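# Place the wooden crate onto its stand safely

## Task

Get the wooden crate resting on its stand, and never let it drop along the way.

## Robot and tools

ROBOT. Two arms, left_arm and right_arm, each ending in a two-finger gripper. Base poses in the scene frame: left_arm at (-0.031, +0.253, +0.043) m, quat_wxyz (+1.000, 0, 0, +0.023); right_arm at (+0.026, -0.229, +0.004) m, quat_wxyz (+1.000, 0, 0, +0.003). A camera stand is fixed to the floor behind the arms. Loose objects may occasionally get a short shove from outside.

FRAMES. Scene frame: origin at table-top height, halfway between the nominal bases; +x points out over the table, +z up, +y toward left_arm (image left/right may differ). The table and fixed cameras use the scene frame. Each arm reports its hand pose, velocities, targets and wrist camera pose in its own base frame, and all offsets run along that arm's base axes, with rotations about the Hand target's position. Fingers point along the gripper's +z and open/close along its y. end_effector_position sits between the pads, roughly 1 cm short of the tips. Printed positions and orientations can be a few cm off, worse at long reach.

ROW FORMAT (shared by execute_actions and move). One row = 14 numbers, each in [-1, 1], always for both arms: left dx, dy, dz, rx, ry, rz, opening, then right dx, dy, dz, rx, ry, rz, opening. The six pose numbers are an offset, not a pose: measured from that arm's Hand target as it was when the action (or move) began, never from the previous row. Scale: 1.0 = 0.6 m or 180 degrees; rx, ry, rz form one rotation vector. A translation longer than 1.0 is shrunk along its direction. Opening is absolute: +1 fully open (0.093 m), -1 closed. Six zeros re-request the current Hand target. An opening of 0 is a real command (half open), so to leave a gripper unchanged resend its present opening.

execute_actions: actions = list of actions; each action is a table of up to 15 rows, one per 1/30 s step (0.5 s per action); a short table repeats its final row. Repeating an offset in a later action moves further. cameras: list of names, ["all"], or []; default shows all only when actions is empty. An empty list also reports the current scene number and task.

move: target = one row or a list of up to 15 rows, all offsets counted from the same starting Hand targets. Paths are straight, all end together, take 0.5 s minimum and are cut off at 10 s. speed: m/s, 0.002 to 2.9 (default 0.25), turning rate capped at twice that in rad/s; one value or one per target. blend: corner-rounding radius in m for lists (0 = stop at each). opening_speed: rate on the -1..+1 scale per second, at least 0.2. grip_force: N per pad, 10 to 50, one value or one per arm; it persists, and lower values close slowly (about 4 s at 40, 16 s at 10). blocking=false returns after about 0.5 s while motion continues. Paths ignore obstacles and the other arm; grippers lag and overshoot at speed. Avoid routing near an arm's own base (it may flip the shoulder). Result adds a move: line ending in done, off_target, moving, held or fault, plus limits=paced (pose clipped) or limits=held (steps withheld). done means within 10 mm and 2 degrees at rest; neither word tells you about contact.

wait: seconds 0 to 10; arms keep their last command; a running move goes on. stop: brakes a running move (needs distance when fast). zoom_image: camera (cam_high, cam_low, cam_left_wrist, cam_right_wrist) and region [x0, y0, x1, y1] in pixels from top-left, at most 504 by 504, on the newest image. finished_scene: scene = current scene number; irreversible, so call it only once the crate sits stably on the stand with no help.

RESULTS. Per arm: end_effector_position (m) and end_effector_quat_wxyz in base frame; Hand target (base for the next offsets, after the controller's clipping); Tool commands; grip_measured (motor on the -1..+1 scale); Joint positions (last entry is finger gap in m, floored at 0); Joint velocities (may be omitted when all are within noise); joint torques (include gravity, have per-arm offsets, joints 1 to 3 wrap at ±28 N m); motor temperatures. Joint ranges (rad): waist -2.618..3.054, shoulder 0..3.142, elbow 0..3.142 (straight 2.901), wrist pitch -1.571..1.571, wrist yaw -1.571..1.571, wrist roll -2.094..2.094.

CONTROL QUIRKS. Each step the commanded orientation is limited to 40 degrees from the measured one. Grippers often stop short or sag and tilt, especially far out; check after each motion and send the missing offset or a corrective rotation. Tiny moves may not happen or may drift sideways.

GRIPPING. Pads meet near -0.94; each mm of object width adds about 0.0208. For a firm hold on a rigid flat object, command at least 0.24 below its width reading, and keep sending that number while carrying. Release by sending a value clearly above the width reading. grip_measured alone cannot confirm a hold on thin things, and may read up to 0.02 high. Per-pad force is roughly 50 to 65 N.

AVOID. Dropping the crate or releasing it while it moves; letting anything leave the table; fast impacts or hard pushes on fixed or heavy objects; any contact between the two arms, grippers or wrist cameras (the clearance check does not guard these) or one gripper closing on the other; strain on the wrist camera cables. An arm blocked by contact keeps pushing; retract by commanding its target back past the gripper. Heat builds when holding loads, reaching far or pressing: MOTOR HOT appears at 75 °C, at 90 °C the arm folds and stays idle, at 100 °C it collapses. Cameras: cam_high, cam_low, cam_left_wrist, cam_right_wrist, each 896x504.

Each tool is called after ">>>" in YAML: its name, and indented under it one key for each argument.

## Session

>>> execute_actions:
  actions: []

Scene clock: 0.00 s.
left_arm: end_effector_position=(+0.2379, -0.0965, +0.2552) grip_measured=+1.000 end_effector_quat_wxyz=(+0.483, +0.170, +0.841, -0.175) | right_arm: end_effector_position=(+0.2057, +0.0933, +0.2735) grip_measured=+1.000 end_effector_quat_wxyz=(+0.483, -0.209, +0.829, +0.191)
Joint positions: left_arm=[-0.172 0.677 0.814 -0.66 0.328 0.036 0.093] | right_arm=[0.07 0.606 0.888 -0.831 -0.486 -0.148 0.093]
Joint velocities: within noise
Joint torques (N m): no reading
Motor temperatures (°C): left_arm=[28 32 35 32 26 28 26] | right_arm=[33 31 36 33 38 26 28]
Heat: left arm: 35 °C; right arm: 38 °C.
Hand target: left_arm +0.2395, -0.0970, +0.2647; +0.495, +0.172, +0.834, -0.175 | right_arm +0.2060, +0.0933, +0.2774; +0.487, -0.210, +0.826, +0.191
Tool commands: left_gripper/opening=+1.0 right_gripper/opening=+1.0

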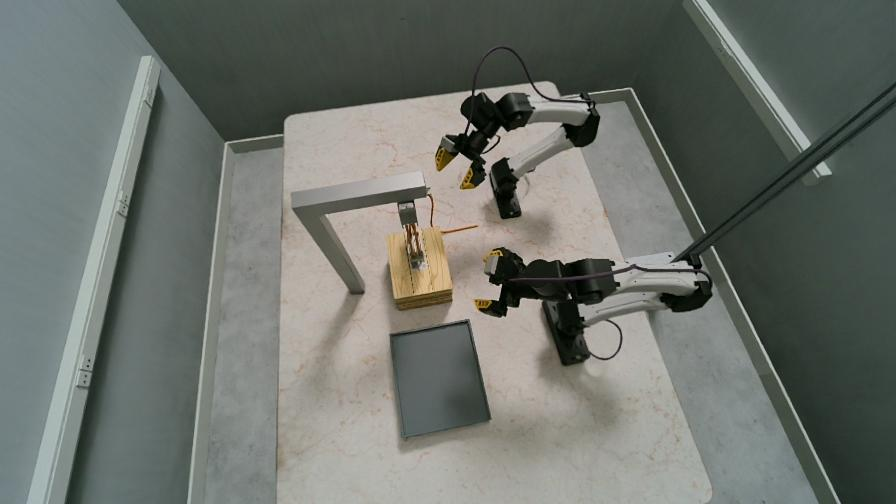

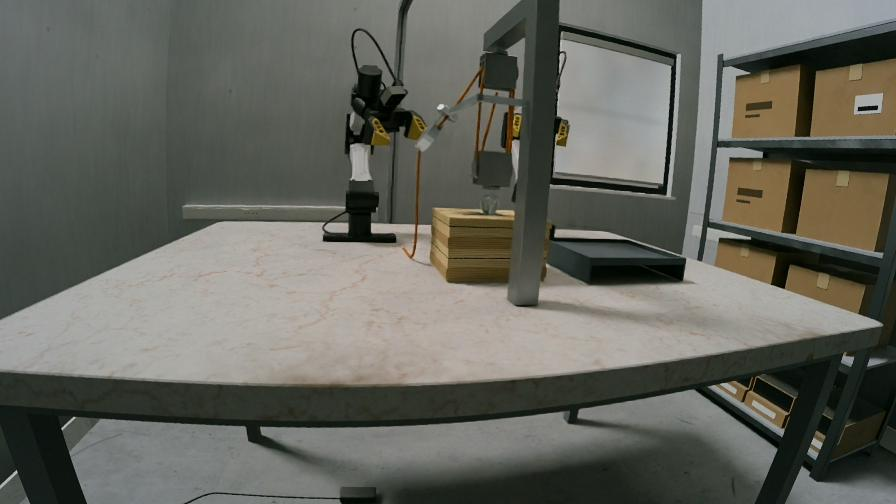

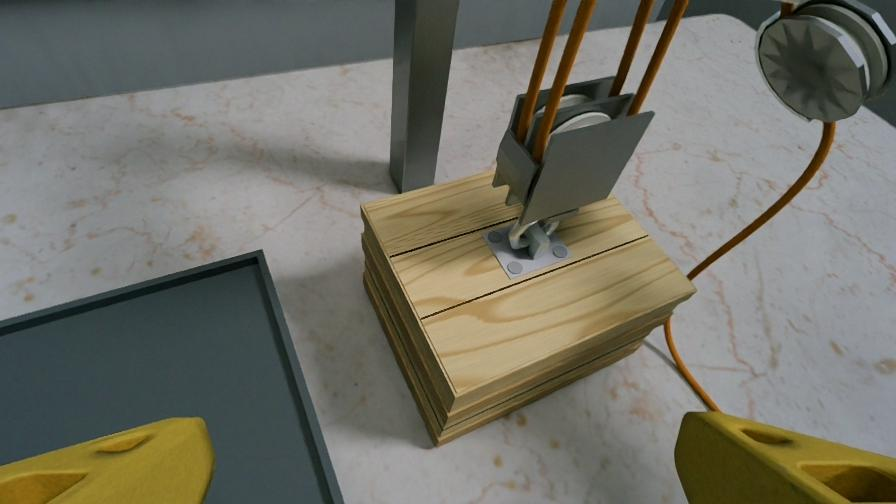

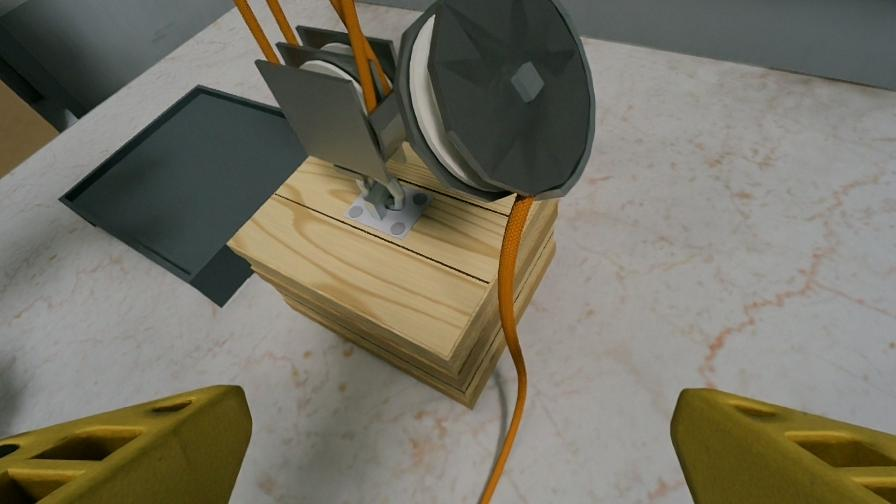

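>>> move:
  target:
    - [0,0.245,0,0,0,0,1,-0.01,0,-0.1,-0.033,0.04,-0.065,0.6]
    - [0.267,0.61,-0.075,-0.193,0.396,0.542,1,-0.01,0,-0.312,-0.067,0.081,-0.131,0.6]
  blend: [0.04,0]
  speed: 0.3
  cameras: ["cam_left_wrist","cam_right_wrist"]

Scene clock: 9.77 s.
left_arm: end_effector_position=(+0.3997, +0.2632, +0.2148) grip_measured=+1.000 end_effector_quat_wxyz=(-0.139, +0.699, -0.698, +0.070) | right_arm: end_effector_position=(+0.1978, +0.0917, +0.0908) grip_measured=+0.603 end_effector_quat_wxyz=(+0.377, -0.066, +0.923, +0.024)
Joint positions: left_arm=[0.614 2.282 2.595 -1.584 0.089 -0.972 0.093] | right_arm=[0.754 0.668 0.395 -0.625 0.418 0.463 0.074]
Joint torques (N m): left_arm=[0.53 -10.15 8.01 1.08 -0.16 -0.1] | right_arm=[0.31 0.65 5.68 1.74 0.4 0.08]
Heat: left arm: 38 °C; right arm: 38 °C.
Hand target: left_arm +0.3996, +0.2691, +0.2197; +0.032, +0.707, -0.706, +0.029 | right_arm +0.2000, +0.0933, +0.0903; +0.383, -0.061, +0.921, +0.025
Off the commanded pose: left_arm 0.008 m, 20 deg | right_arm 0.003 m, 1 deg.
joint sent to its limit (left arm) — joint 4 (wrist pitch), lower limit. The joint targets are off in orientation, not in position.
move: off_target (left_arm)
Images, in order (width x height): cam_left_wrist 896x504, cam_right_wrist 896x504.

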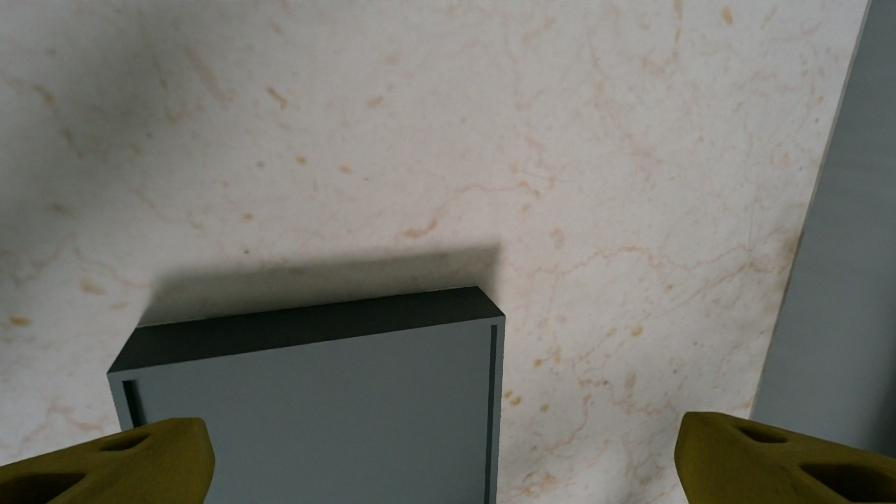

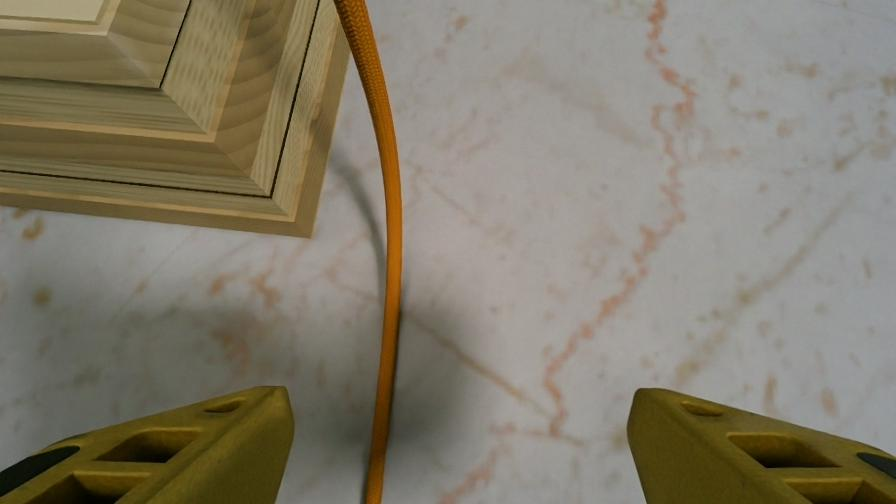

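>>> move:
  target:
    - [-0.026,0.05,-0.1,0,0,0,1,0.057,0.043,-0.1,0,0,0,0.3]
    - [-0.026,0.05,-0.25,0,0,0,1,0.057,0.043,-0.14,0,0,0,0.3]
  speed: [0.2,0.1]
  blend: [0.01,0]
  cameras: ["cam_left_wrist","cam_right_wrist"]

Scene clock: 14.43 s.
left_arm: end_effector_position=(+0.3848, +0.2953, +0.0675) grip_measured=+1.000 end_effector_quat_wxyz=(+0.016, +0.710, -0.703, +0.038) | right_arm: end_effector_position=(+0.2307, +0.1165, +0.0154) grip_measured=+0.301 end_effector_quat_wxyz=(+0.382, -0.062, +0.922, +0.020)
Joint positions: left_arm=[0.682 2.591 2.581 -1.584 0.079 -0.897 0.093] | right_arm=[0.738 1.152 0.211 0.054 0.422 0.451 0.06]
Joint torques (N m): left_arm=[0.1 -12.38 6.87 0.38 -0.17 0.05] | right_arm=[-0.79 2.95 3.9 2.35 0.15 -0.02]
Heat: left arm: 39 °C; right arm: 38 °C.
Hand target: left_arm +0.3841, +0.2991, +0.0697; +0.032, +0.707, -0.706, +0.029 | right_arm +0.2343, +0.1191, +0.0063; +0.383, -0.061, +0.921, +0.025
Off the commanded pose: left_arm 0.005 m, 2 deg | right_arm 0.010 m, 1 deg.
joint sent to its limit (left arm) — joint 4 (wrist pitch), lower limit. The joint targets still meet the commanded pose.
move: done
Images, in order (width x height): cam_left_wrist 896x504, cam_right_wrist 896x504.

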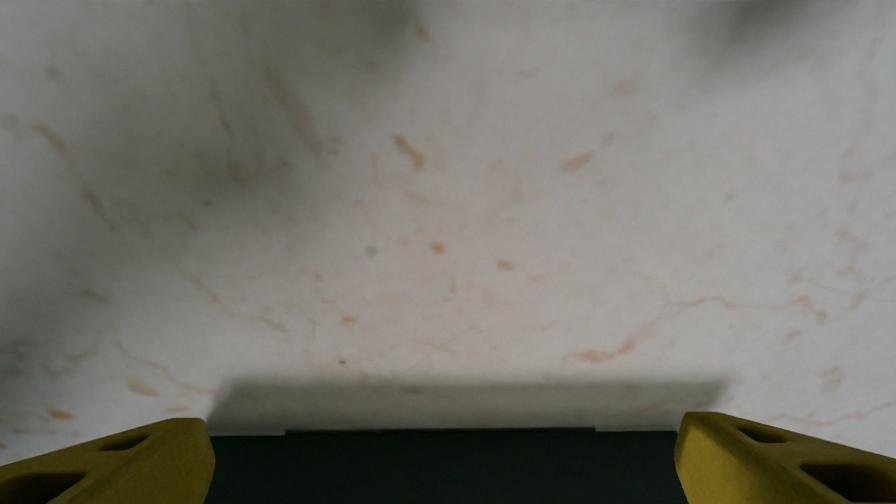

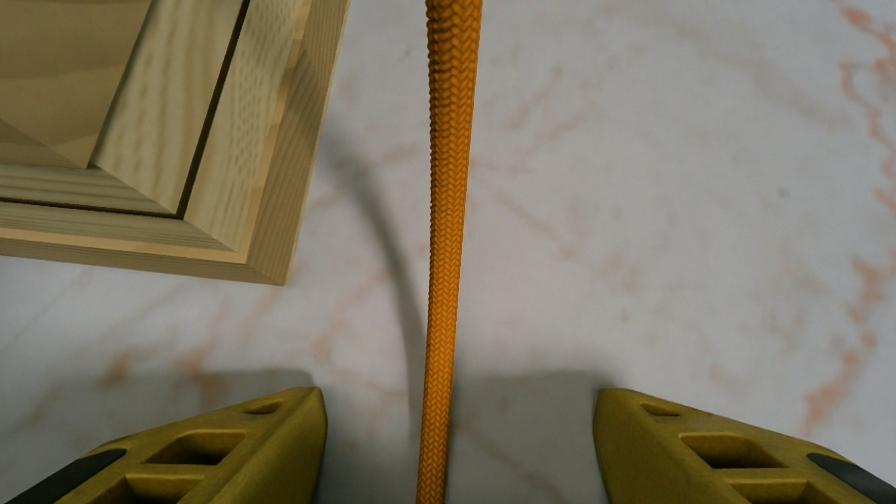

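>>> move:
  target:
    - [0,0,0,0,0,0,1,0,0,0.012,0,0,0,-1]
    - [0,0,0,0,0,0,1,0,-0.02,0.14,-0.03,0,0.015,-1]
    - [0,0,0,0,0,0,1,0,-0.34,0.14,-0.268,0.027,0.131,-1]
  speed: [0.05,0.2,0.2]
  blend: [0,0.03,0]
  cameras: ["cam_low","cam_right_wrist"]

Scene clock: 21.33 s.
left_arm: end_effector_position=(+0.3848, +0.2953, +0.0675) grip_measured=+1.000 end_effector_quat_wxyz=(+0.016, +0.710, -0.703, +0.038) | right_arm: end_effector_position=(+0.2339, -0.0841, +0.0942) grip_measured=-0.967 end_effector_quat_wxyz=(+0.274, -0.390, +0.835, -0.274)
Joint positions: left_arm=[0.682 2.591 2.581 -1.584 0.079 -0.897 0.093] | right_arm=[-0.343 0.737 0.389 -0.427 0.003 -1.219 0]
Joint torques (N m): left_arm=[0.05 -12.45 6.82 0.38 -0.19 0.06] | right_arm=[-0.85 0.24 5.5 1.86 -0.1 -0.04]
Motor temperatures (°C): left_arm=[27 37 39 33 26 28 26] | right_arm=[33 31 38 36 38 26 29]
Heat: left arm: 39 °C; right arm: 38 °C.
Hand target: left_arm +0.3841, +0.2991, +0.0697; +0.032, +0.707, -0.706, +0.030 | right_arm +0.2342, -0.0849, +0.0903; +0.274, -0.391, +0.835, -0.273
Off the commanded pose: left_arm 0.004 m, 2 deg | right_arm 0.004 m, 0 deg.
joint sent to its limit (left arm) — joint 4 (wrist pitch), lower limit. The joint targets still meet the commanded pose.
move: done
Images, in order (width x height): cam_low 896x504, cam_right_wrist 896x504.

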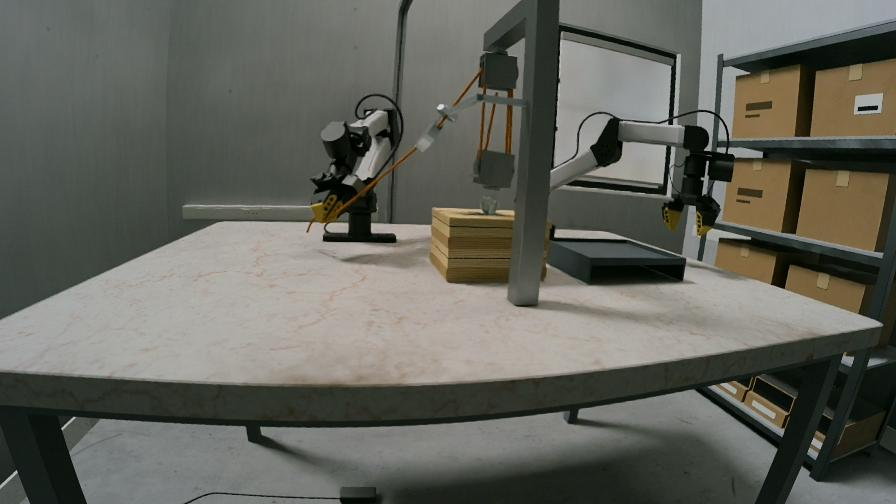

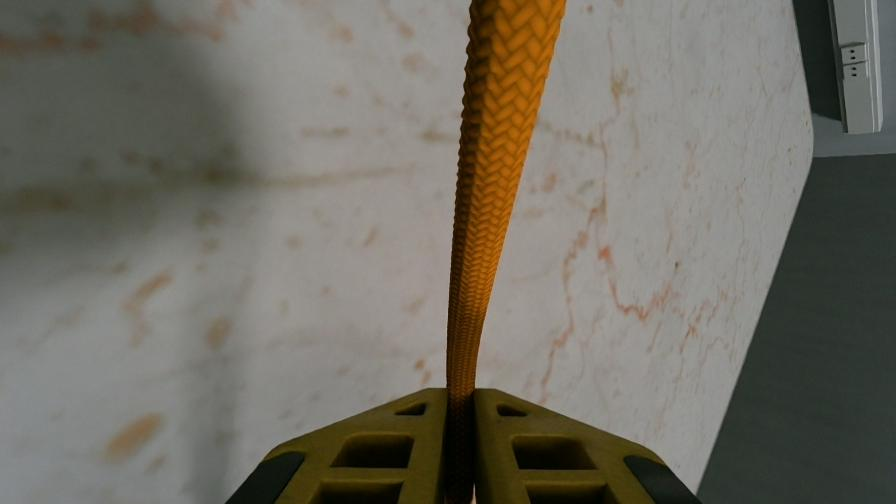

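>>> move:
  target:
    - [0,0,0,0,0,0,1,0.026,-0.41,0.033,0.05,0.204,-0.04,-1]
    - [0,0,-0.12,0,0,0,1,-0.057,-0.842,0.08,-0.032,0.139,-0.063,-1]
    - [0,0,-0.12,0,0,0,1,-0.45,-0.87,0.1,0.0035,0.145,-0.22,-1]
  speed: 0.11
  blend: [0.05,0.08,0]
  cameras: ["cam_high","cam_low","cam_left_wrist","cam_right_wrist"]

Scene clock: 32.73 s.
left_arm: end_effector_position=(+0.3818, +0.2931, -0.0125) grip_measured=+1.000 end_effector_quat_wxyz=(+0.050, +0.709, -0.703, +0.034) | right_arm: end_effector_position=(+0.0677, -0.5185, +0.1721) grip_measured=-0.968 end_effector_quat_wxyz=(+0.144, -0.212, +0.951, -0.171)
Joint positions: left_arm=[0.682 2.642 2.355 -1.377 0.078 -0.894 0.093] | right_arm=[-1.551 2.525 2.819 -1.571 -0.349 -1.937 0]
Joint torques (N m): left_arm=[0.03 -14.95 5.55 0.44 -0.19 0.08] | right_arm=[-9.29 -6.79 8.87 2.8 2.74 0.25]
Motor temperatures (°C): left_arm=[27 42 39 32 25 28 26] | right_arm=[35 31 39 38 42 26 29]
Heat: left arm: 42 °C; right arm: 42 °C.
Hand target: left_arm +0.3842, +0.2991, -0.0022; +0.032, +0.707, -0.706, +0.030 | right_arm -0.0357, -0.6070, +0.1504; -0.023, -0.137, +0.958, -0.251
Off the commanded pose: left_arm 0.012 m, 2 deg | right_arm 0.138 m, 23 deg.
elbow stopped short (right arm): the move would have taken joint 3 (elbow) straighter than the controller allows.
joint read past its limit (right arm) — joint 4 (wrist pitch), lower limit.
move: off_target (left_arm, right_arm)

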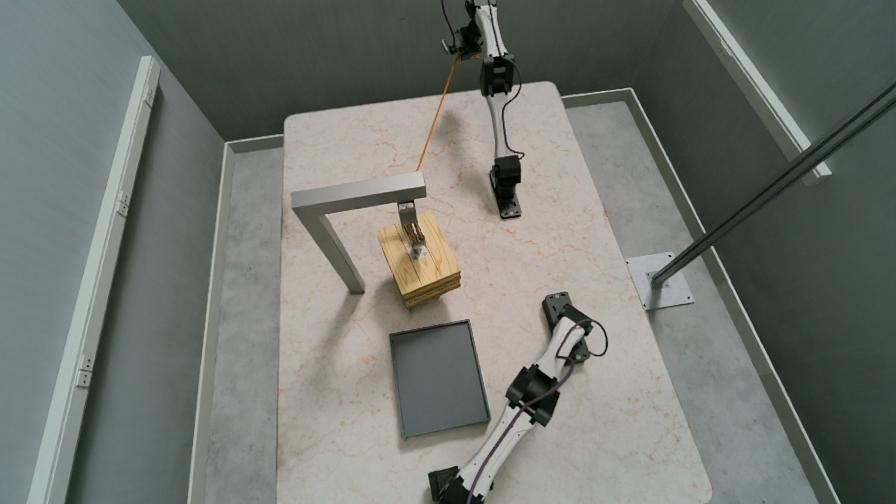

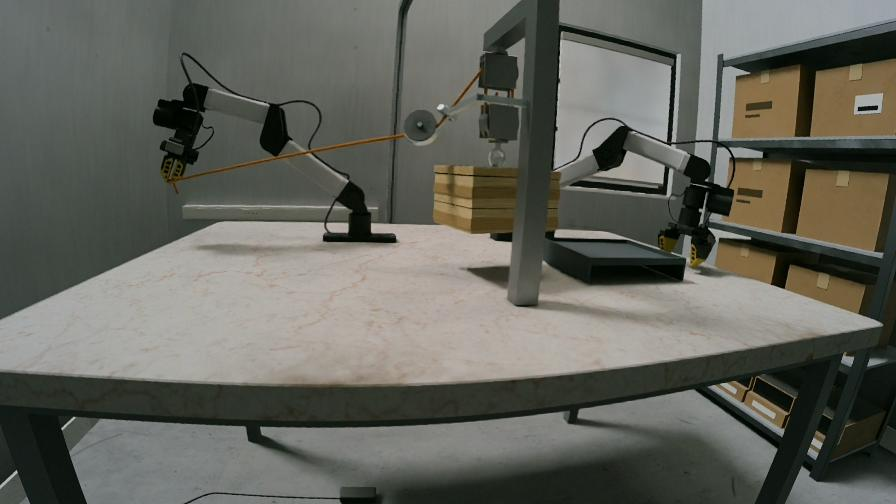

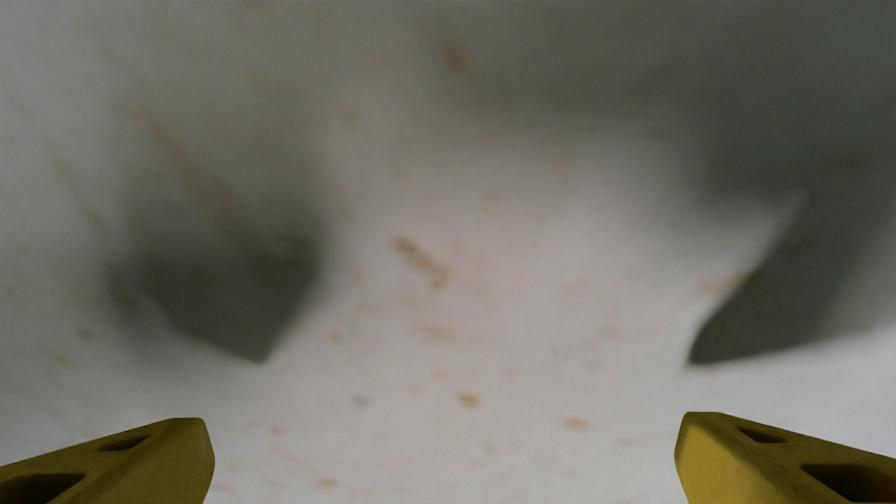

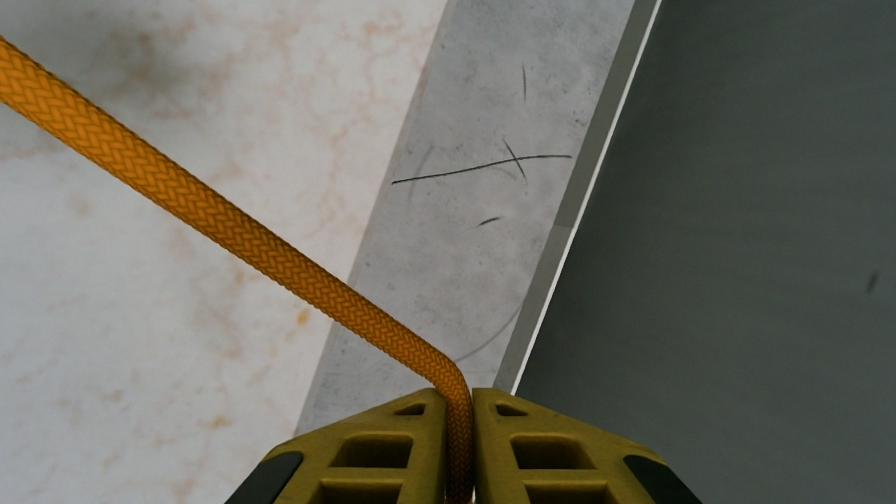

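>>> move:
  target: [0.01,-0.5,0.005,0,0,0,1,0,0,0,0,0,0,-1]
  speed: 0.1
  cameras: ["cam_high","cam_left_wrist"]

>>> zoom_image:
  camera: "cam_high"
  region: [330, 190, 510, 400]

Scene clock: 39.43 s.
left_arm: end_effector_position=(+0.3822, +0.0060, -0.0154) grip_measured=+1.000 end_effector_quat_wxyz=(+0.044, +0.703, -0.709, +0.002) | right_arm: end_effector_position=(+0.0588, -0.5206, +0.1650) grip_measured=-0.968 end_effector_quat_wxyz=(+0.123, -0.205, +0.957, -0.164)
Joint positions: left_arm=[0.043 2.167 1.494 -0.961 0.063 -1.517 0.093] | right_arm=[-1.554 2.537 2.823 -1.571 -0.303 -1.932 0]
Joint torques (N m): left_arm=[-0.9 -13.9 5.07 0.45 0.21 -0.21] | right_arm=[-8.69 -7.51 8.55 2.87 2.35 0.22]
Heat: left arm: 45 °C; right arm: 43 °C.
Hand target: left_arm +0.3902, -0.0010, +0.0009; +0.032, +0.707, -0.706, +0.030 | right_arm -0.0357, -0.6070, +0.1504; -0.023, -0.137, +0.958, -0.251
Off the commanded pose: left_arm 0.019 m, 3 deg | right_arm 0.129 m, 21 deg.
elbow stopped short (right arm): the move would have taken joint 3 (elbow) straighter than the controller allows.
joint read past its limit (right arm) — joint 4 (wrist pitch), lower limit.
move: off_target (left_arm, right_arm)
Images, in order (width x height): cam_high 896x504, cam_left_wrist 896x504.

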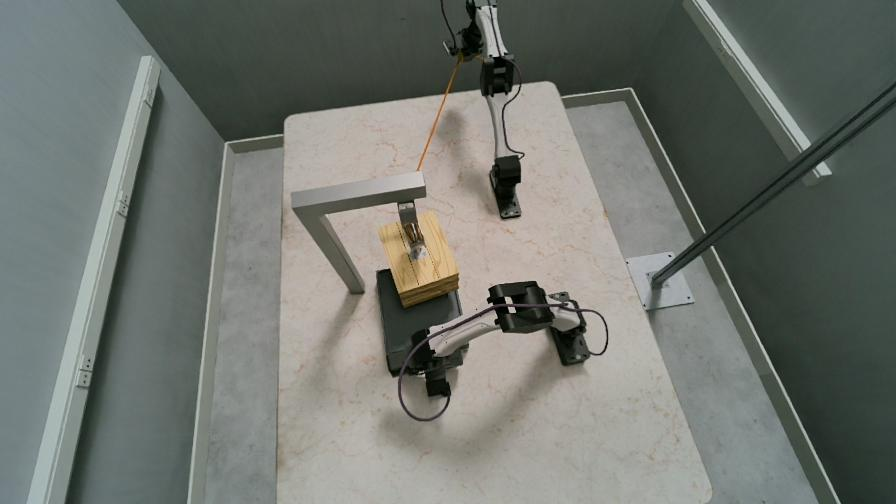

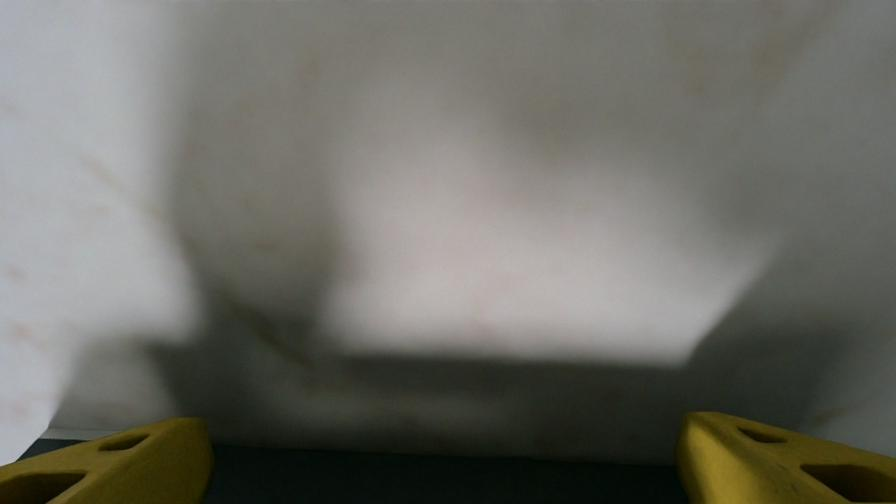

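Scaled by 2.400 from the camera's 896x504 image, which has a finer 1280x720 frame.

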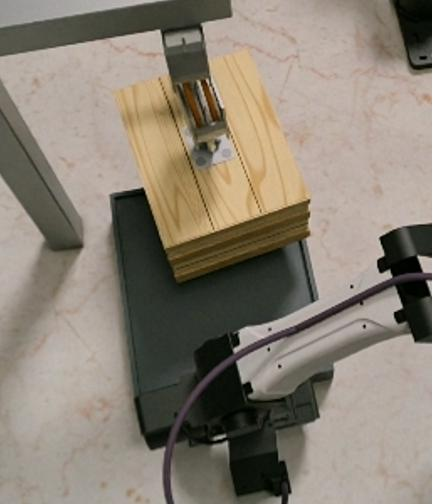

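>>> move:
  target:
    - [0,0.04,0.003,0,0,0,0,0,0,0,0,0,0,-1]
    - [-0.13,0.04,0.003,0,0,0,0,0,0,0,0,0,0,-1]
    - [-0.13,-0.157,0.003,0,0,0,0,0,0,0,0,0,0,-1]
  speed: 0.1
  cameras: ["cam_left_wrist"]

>>> execute_actions:
  actions: []

>>> zoom_image:
  camera: "cam_high"
  region: [330, 190, 510, 400]

Scene clock: 44.70 s.
left_arm: end_effector_position=(+0.2978, -0.0864, -0.0055) grip_measured=+0.003 end_effector_quat_wxyz=(+0.039, +0.708, -0.705, +0.003) | right_arm: end_effector_position=(+0.0586, -0.5206, +0.1650) grip_measured=-0.968 end_effector_quat_wxyz=(+0.122, -0.205, +0.957, -0.164)
Joint positions: left_arm=[-0.244 1.883 1.109 -0.832 0.07 -1.819 0.045] | right_arm=[-1.554 2.537 2.823 -1.571 -0.302 -1.932 0]
Joint torques (N m): left_arm=[-0.92 -8.18 7.83 0.53 0.1 -0.09] | right_arm=[-8.76 -7.5 8.54 2.88 2.34 0.22]
Heat: left arm: 45 °C; right arm: 43 °C.
Hand target: left_arm +0.3121, -0.0951, +0.0026; +0.032, +0.707, -0.706, +0.030 | right_arm -0.0357, -0.6070, +0.1504; -0.023, -0.137, +0.958, -0.251
Off the commanded pose: left_arm 0.019 m, 3 deg | right_arm 0.129 m, 21 deg.
elbow stopped short (right arm): the move would have taken joint 3 (elbow) straighter than the controller allows.
joint read past its limit (right arm) — joint 4 (wrist pitch), lower limit.
move: off_target (left_arm, right_arm)
Images, in order (width x height): cam_left_wrist 896x504.

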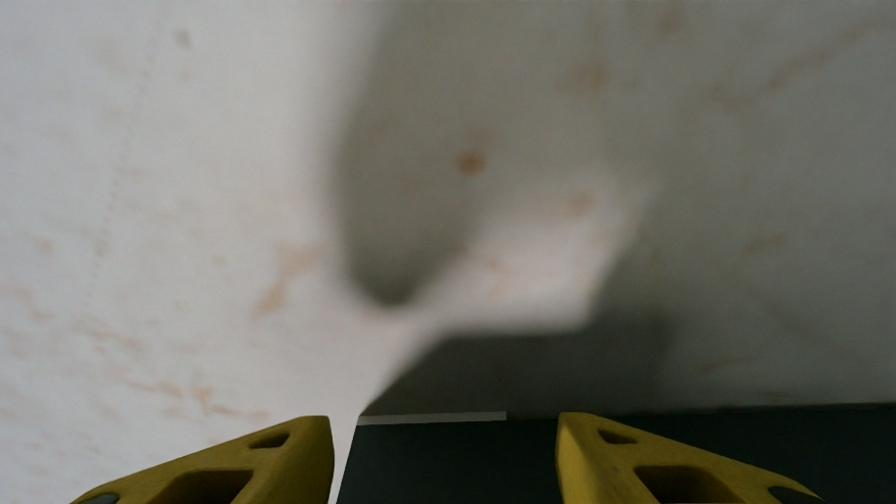

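Scene clock: 44.70 s.
left_arm: end_effector_position=(+0.2978, -0.0864, -0.0055) grip_measured=+0.003 end_effector_quat_wxyz=(+0.039, +0.708, -0.705, +0.003) | right_arm: end_effector_position=(+0.0586, -0.5206, +0.1650) grip_measured=-0.968 end_effector_quat_wxyz=(+0.122, -0.205, +0.957, -0.164)
Joint positions: left_arm=[-0.244 1.883 1.109 -0.832 0.07 -1.819 0.045] | right_arm=[-1.554 2.537 2.823 -1.571 -0.302 -1.932 0]
Joint velocities: within noise
Joint torques (N m): left_arm=[-0.92 -8.18 7.83 0.53 0.1 -0.09] | right_arm=[-8.76 -7.5 8.54 2.88 2.34 0.22]
Motor temperatures (°C): left_arm=[27 45 40 32 25 28 26] | right_arm=[37 33 42 41 43 26 29]
Heat: left arm: 45 °C; right arm: 43 °C.
Hand target: left_arm +0.3121, -0.0951, +0.0026; +0.032, +0.707, -0.706, +0.030 | right_arm -0.0357, -0.6070, +0.1504; -0.023, -0.137, +0.958, -0.251
Tool commands: left_gripper/opening=+0.0 right_gripper/opening=-1.0
Off the commanded pose: left_arm 0.019 m, 3 deg | right_arm 0.129 m, 21 deg.

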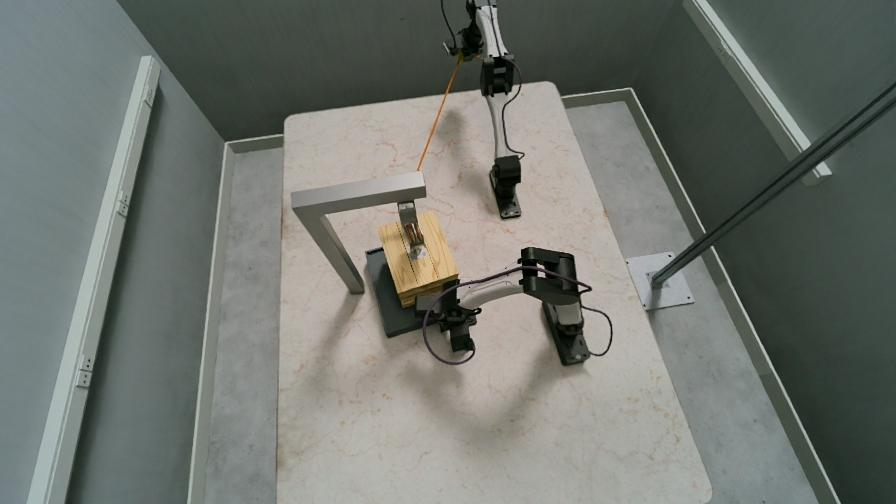

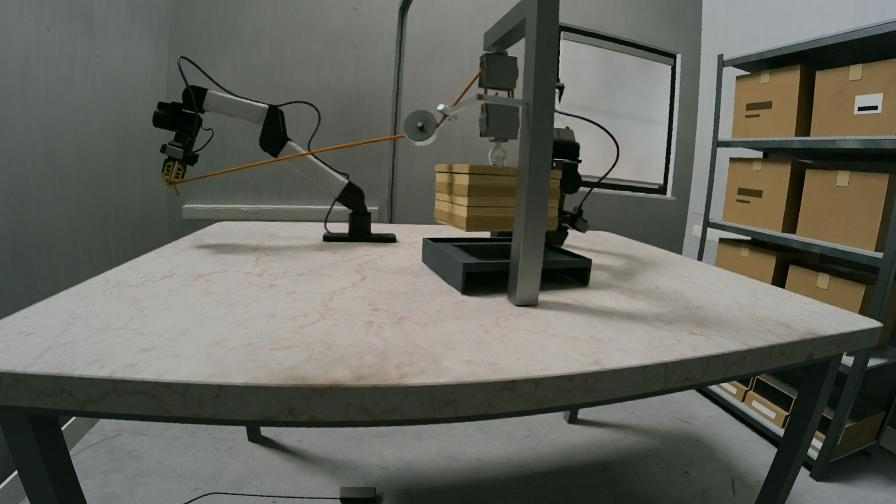

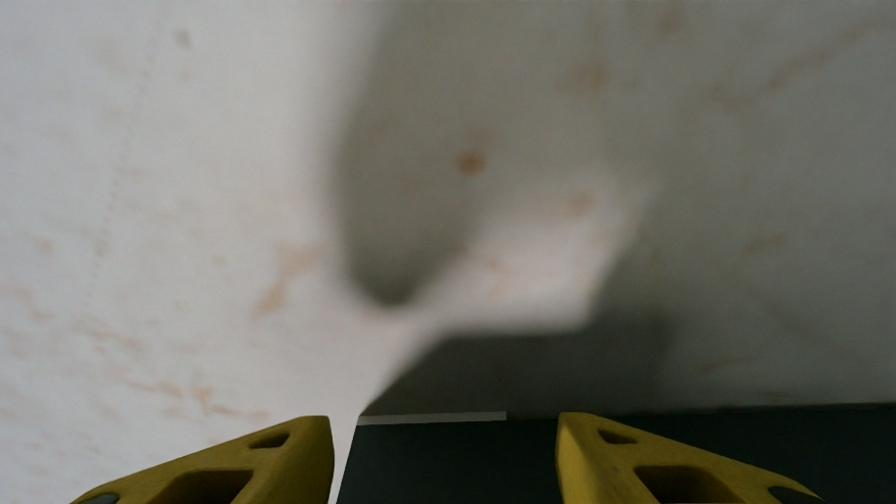

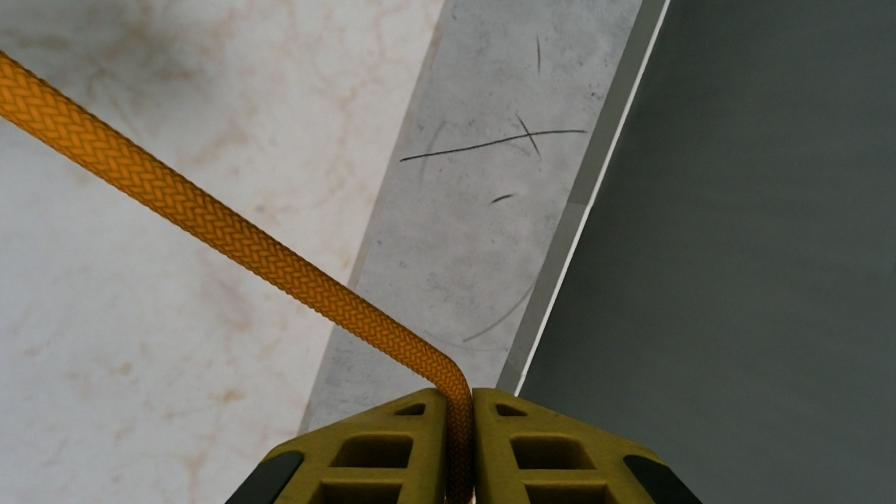

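Scaled by 2.400 from the camera's 896x504 image, which has a finer 1280x720 frame.

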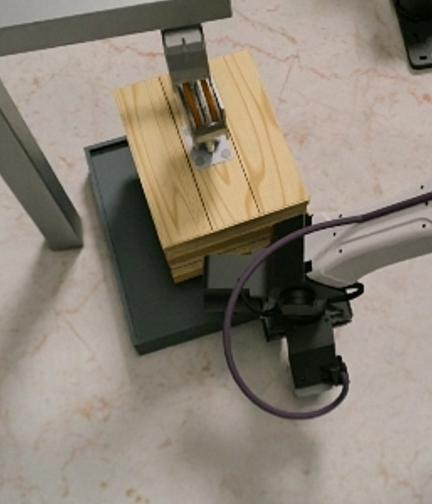

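>>> move:
  target:
    - [0,0.16,0.1,0,0,0,-1,0,0,0,0,0,0,-1]
    - [0.40,0.125,0.15,0.043,-0.045,-0.499,-1,0,0,0,0,0,0,-1]
    - [0.413,0.1,0.03,0.043,-0.045,-0.499,-1,0,0,0,0,0,0,-1]
    - [0.413,-0.175,0.03,0.043,-0.045,-0.499,-1,0,0,0,0,0,0,-1]
  blend: [0.04,0.03,0.02,0]
  speed: [0.25,0.25,0.2,0.12]
  cameras: ["cam_high","cam_low","cam_left_wrist"]

Scene clock: 60.60 s.
left_arm: end_effector_position=(+0.5507, -0.2014, +0.0201) grip_measured=-0.978 end_effector_quat_wxyz=(+0.139, +0.008, +0.989, -0.040) | right_arm: end_effector_position=(+0.0586, -0.5206, +0.1650) grip_measured=-0.968 end_effector_quat_wxyz=(+0.122, -0.205, +0.957, -0.164)
Joint positions: left_arm=[-0.356 2.842 2.846 -1.284 -0.019 -0.337 0] | right_arm=[-1.554 2.537 2.823 -1.571 -0.302 -1.932 0]
Joint torques (N m): left_arm=[0.25 -12.67 8.12 1.36 -0.21 -0.06] | right_arm=[-8.76 -7.51 8.55 2.88 2.34 0.22]
Heat: left arm: 45 °C; right arm: 45 °C.
Hand target: left_arm +0.5599, -0.2000, +0.0207; +0.045, -0.001, +0.999, +0.000 | right_arm -0.0357, -0.6070, +0.1504; -0.023, -0.137, +0.958, -0.251
Off the commanded pose: left_arm 0.009 m, 12 deg | right_arm 0.129 m, 21 deg.
elbow stopped short (right arm): the move would have taken joint 3 (elbow) straighter than the controller allows.
elbow stopped short (left arm): the move would have taken joint 3 (elbow) straighter than the controller allows.
joint read past its limit (right arm) — joint 4 (wrist pitch), lower limit.
move: off_target (left_arm, right_arm)
Images, in order (width x height): cam_high 896x504, cam_low 896x504, cam_left_wrist 896x504.

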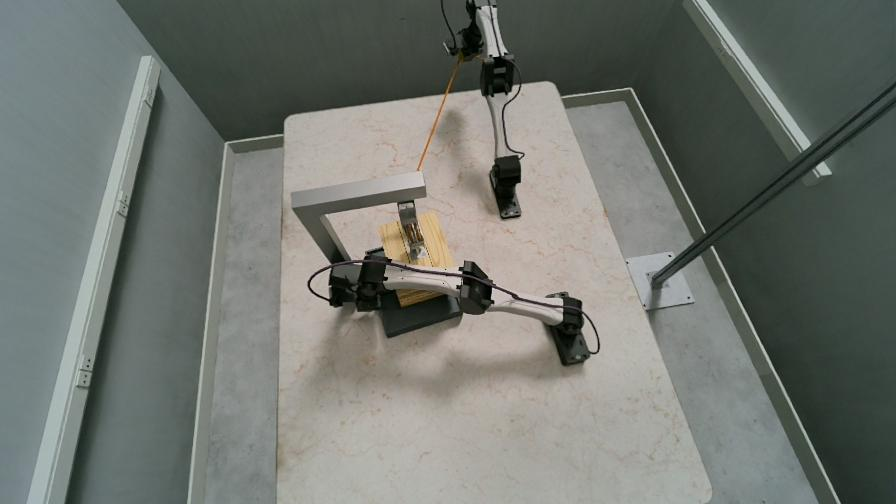

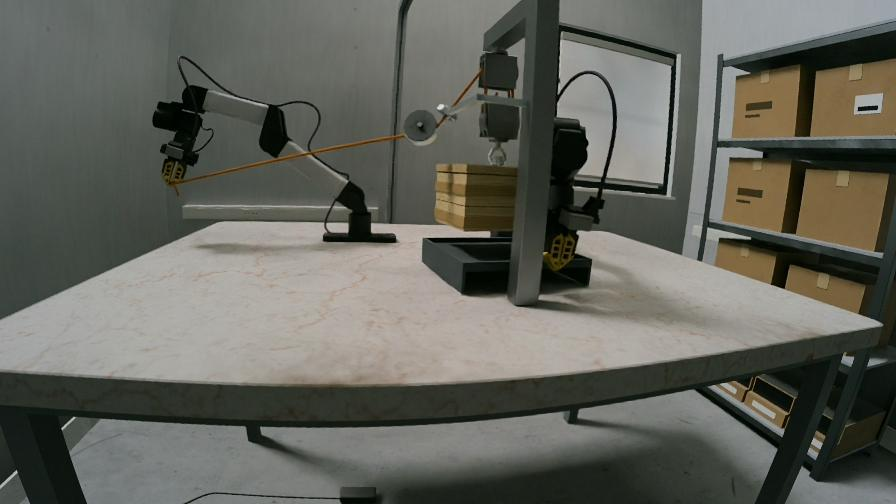

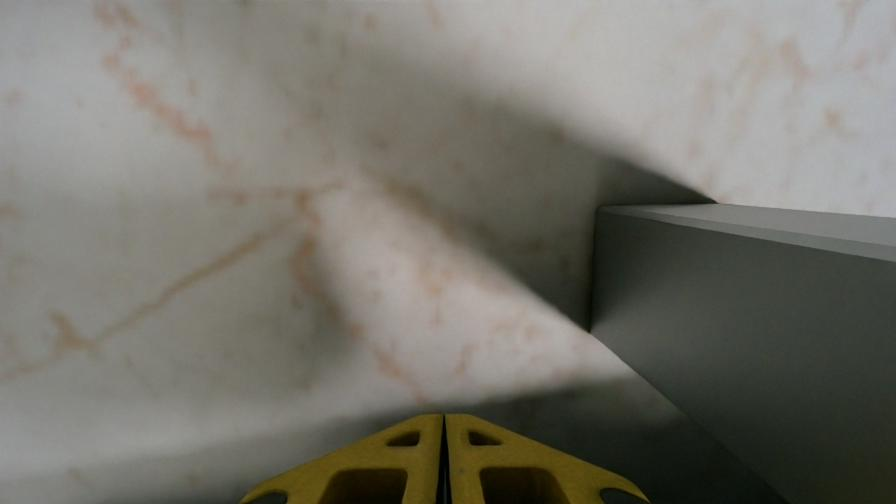

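>>> move:
  target: [-0.118,0.0,0.0,0,0,0,-1,0,0,0,0,0,0,-1]
  speed: 0.06
  cameras: ["cam_high"]

>>> zoom_image:
  camera: "cam_high"
  region: [330, 190, 510, 400]

Scene clock: 64.20 s.
left_arm: end_effector_position=(+0.5080, -0.1919, +0.0031) grip_measured=-0.978 end_effector_quat_wxyz=(+0.061, -0.014, +0.998, -0.004) | right_arm: end_effector_position=(+0.0586, -0.5206, +0.1650) grip_measured=-0.968 end_effector_quat_wxyz=(+0.122, -0.205, +0.957, -0.164)
Joint positions: left_arm=[-0.373 2.755 2.638 -1.337 -0.038 -0.398 0] | right_arm=[-1.554 2.537 2.823 -1.571 -0.302 -1.932 0]
Joint torques (N m): left_arm=[-2.67 -17.37 5.03 0.02 -0.05 -0.01] | right_arm=[-8.76 -7.5 8.55 2.88 2.34 0.22]
Heat: left arm: 47 °C; right arm: 45 °C.
Hand target: left_arm +0.4891, -0.2001, +0.0206; +0.045, -0.001, +0.999, +0.000 | right_arm -0.0357, -0.6070, +0.1504; -0.023, -0.137, +0.958, -0.251
Off the commanded pose: left_arm 0.027 m, 2 deg | right_arm 0.129 m, 21 deg.
elbow stopped short (right arm): the move would have taken joint 3 (elbow) straighter than the controller allows.
joint read past its limit (right arm) — joint 4 (wrist pitch), lower limit.
move: off_target (left_arm, right_arm)
Images, in order (width x height): cam_high 896x504.

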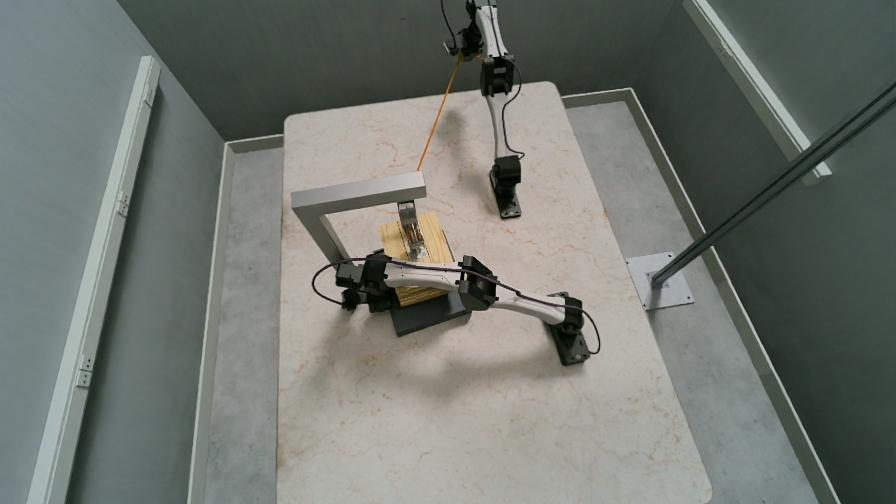

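Scaled by 2.400 from the camera's 896x504 image, which has a finer 1280x720 frame.

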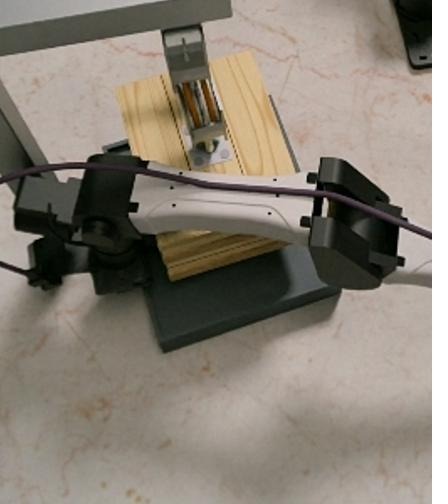

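>>> move:
  target:
    - [-0.022,0.0,0.0,0,0,0,-1,0,0,0,0,0,0,-1]
    - [0.1,0,0,0,0,0,-1,0,0,0,0,0,0,-1]
    - [0.1,0.33,0.04,0,0,0,-1,0,0,0,0,0,0,-1]
    - [-0.15,0.42,0.25,0,0,0,-1,0,0,0,0,0,0,-1]
  speed: [0.06,0.1,0.2,0.3]
  blend: [0,0.02,0.04,0]
  cameras: ["cam_high"]

>>> zoom_image:
  camera: "cam_high"
  region: [330, 190, 510, 400]

Scene clock: 69.80 s.
left_arm: end_effector_position=(+0.3957, +0.0537, +0.1648) grip_measured=-0.978 end_effector_quat_wxyz=(+0.028, -0.006, +1.000, +0.002) | right_arm: end_effector_position=(+0.0577, -0.5207, +0.1648) grip_measured=-0.968 end_effector_quat_wxyz=(+0.121, -0.204, +0.958, -0.164)
Joint positions: left_arm=[0.136 2.044 2.038 -1.508 0.003 0.125 0] | right_arm=[-1.555 2.537 2.823 -1.571 -0.298 -1.932 0]
Joint torques (N m): left_arm=[-0.31 -10.89 5.78 0.79 0.1 0.08] | right_arm=[-8.68 -7.47 8.55 2.89 2.31 0.21]
Heat: left arm: 48 °C; right arm: 46 °C.
Hand target: left_arm +0.3991, +0.0519, +0.1707; +0.045, -0.001, +0.999, +0.000 | right_arm -0.0356, -0.6070, +0.1504; -0.023, -0.137, +0.958, -0.251
Off the commanded pose: left_arm 0.007 m, 2 deg | right_arm 0.128 m, 21 deg.
elbow stopped short (right arm): the move would have taken joint 3 (elbow) straighter than the controller allows.
elbow stopped short (left arm): the move would have taken joint 3 (elbow) straighter than the controller allows.
joint read past its limit (right arm) — joint 4 (wrist pitch), lower limit.
move: off_target (right_arm)
Images, in order (width x height): cam_high 896x504.

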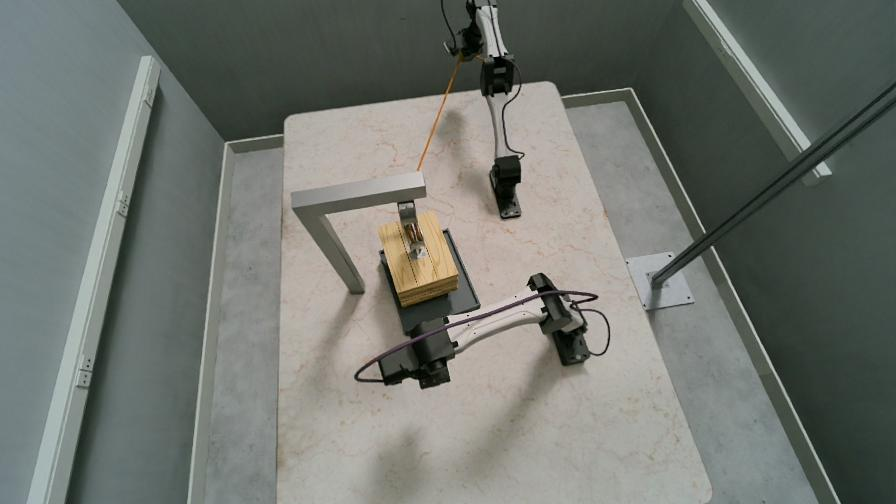

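Scaled by 2.400 from the camera's 896x504 image, which has a finer 1280x720 frame.

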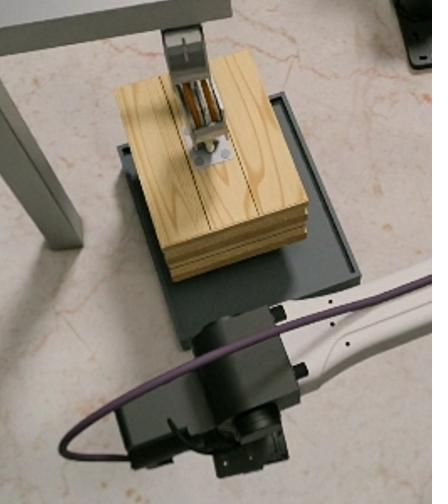

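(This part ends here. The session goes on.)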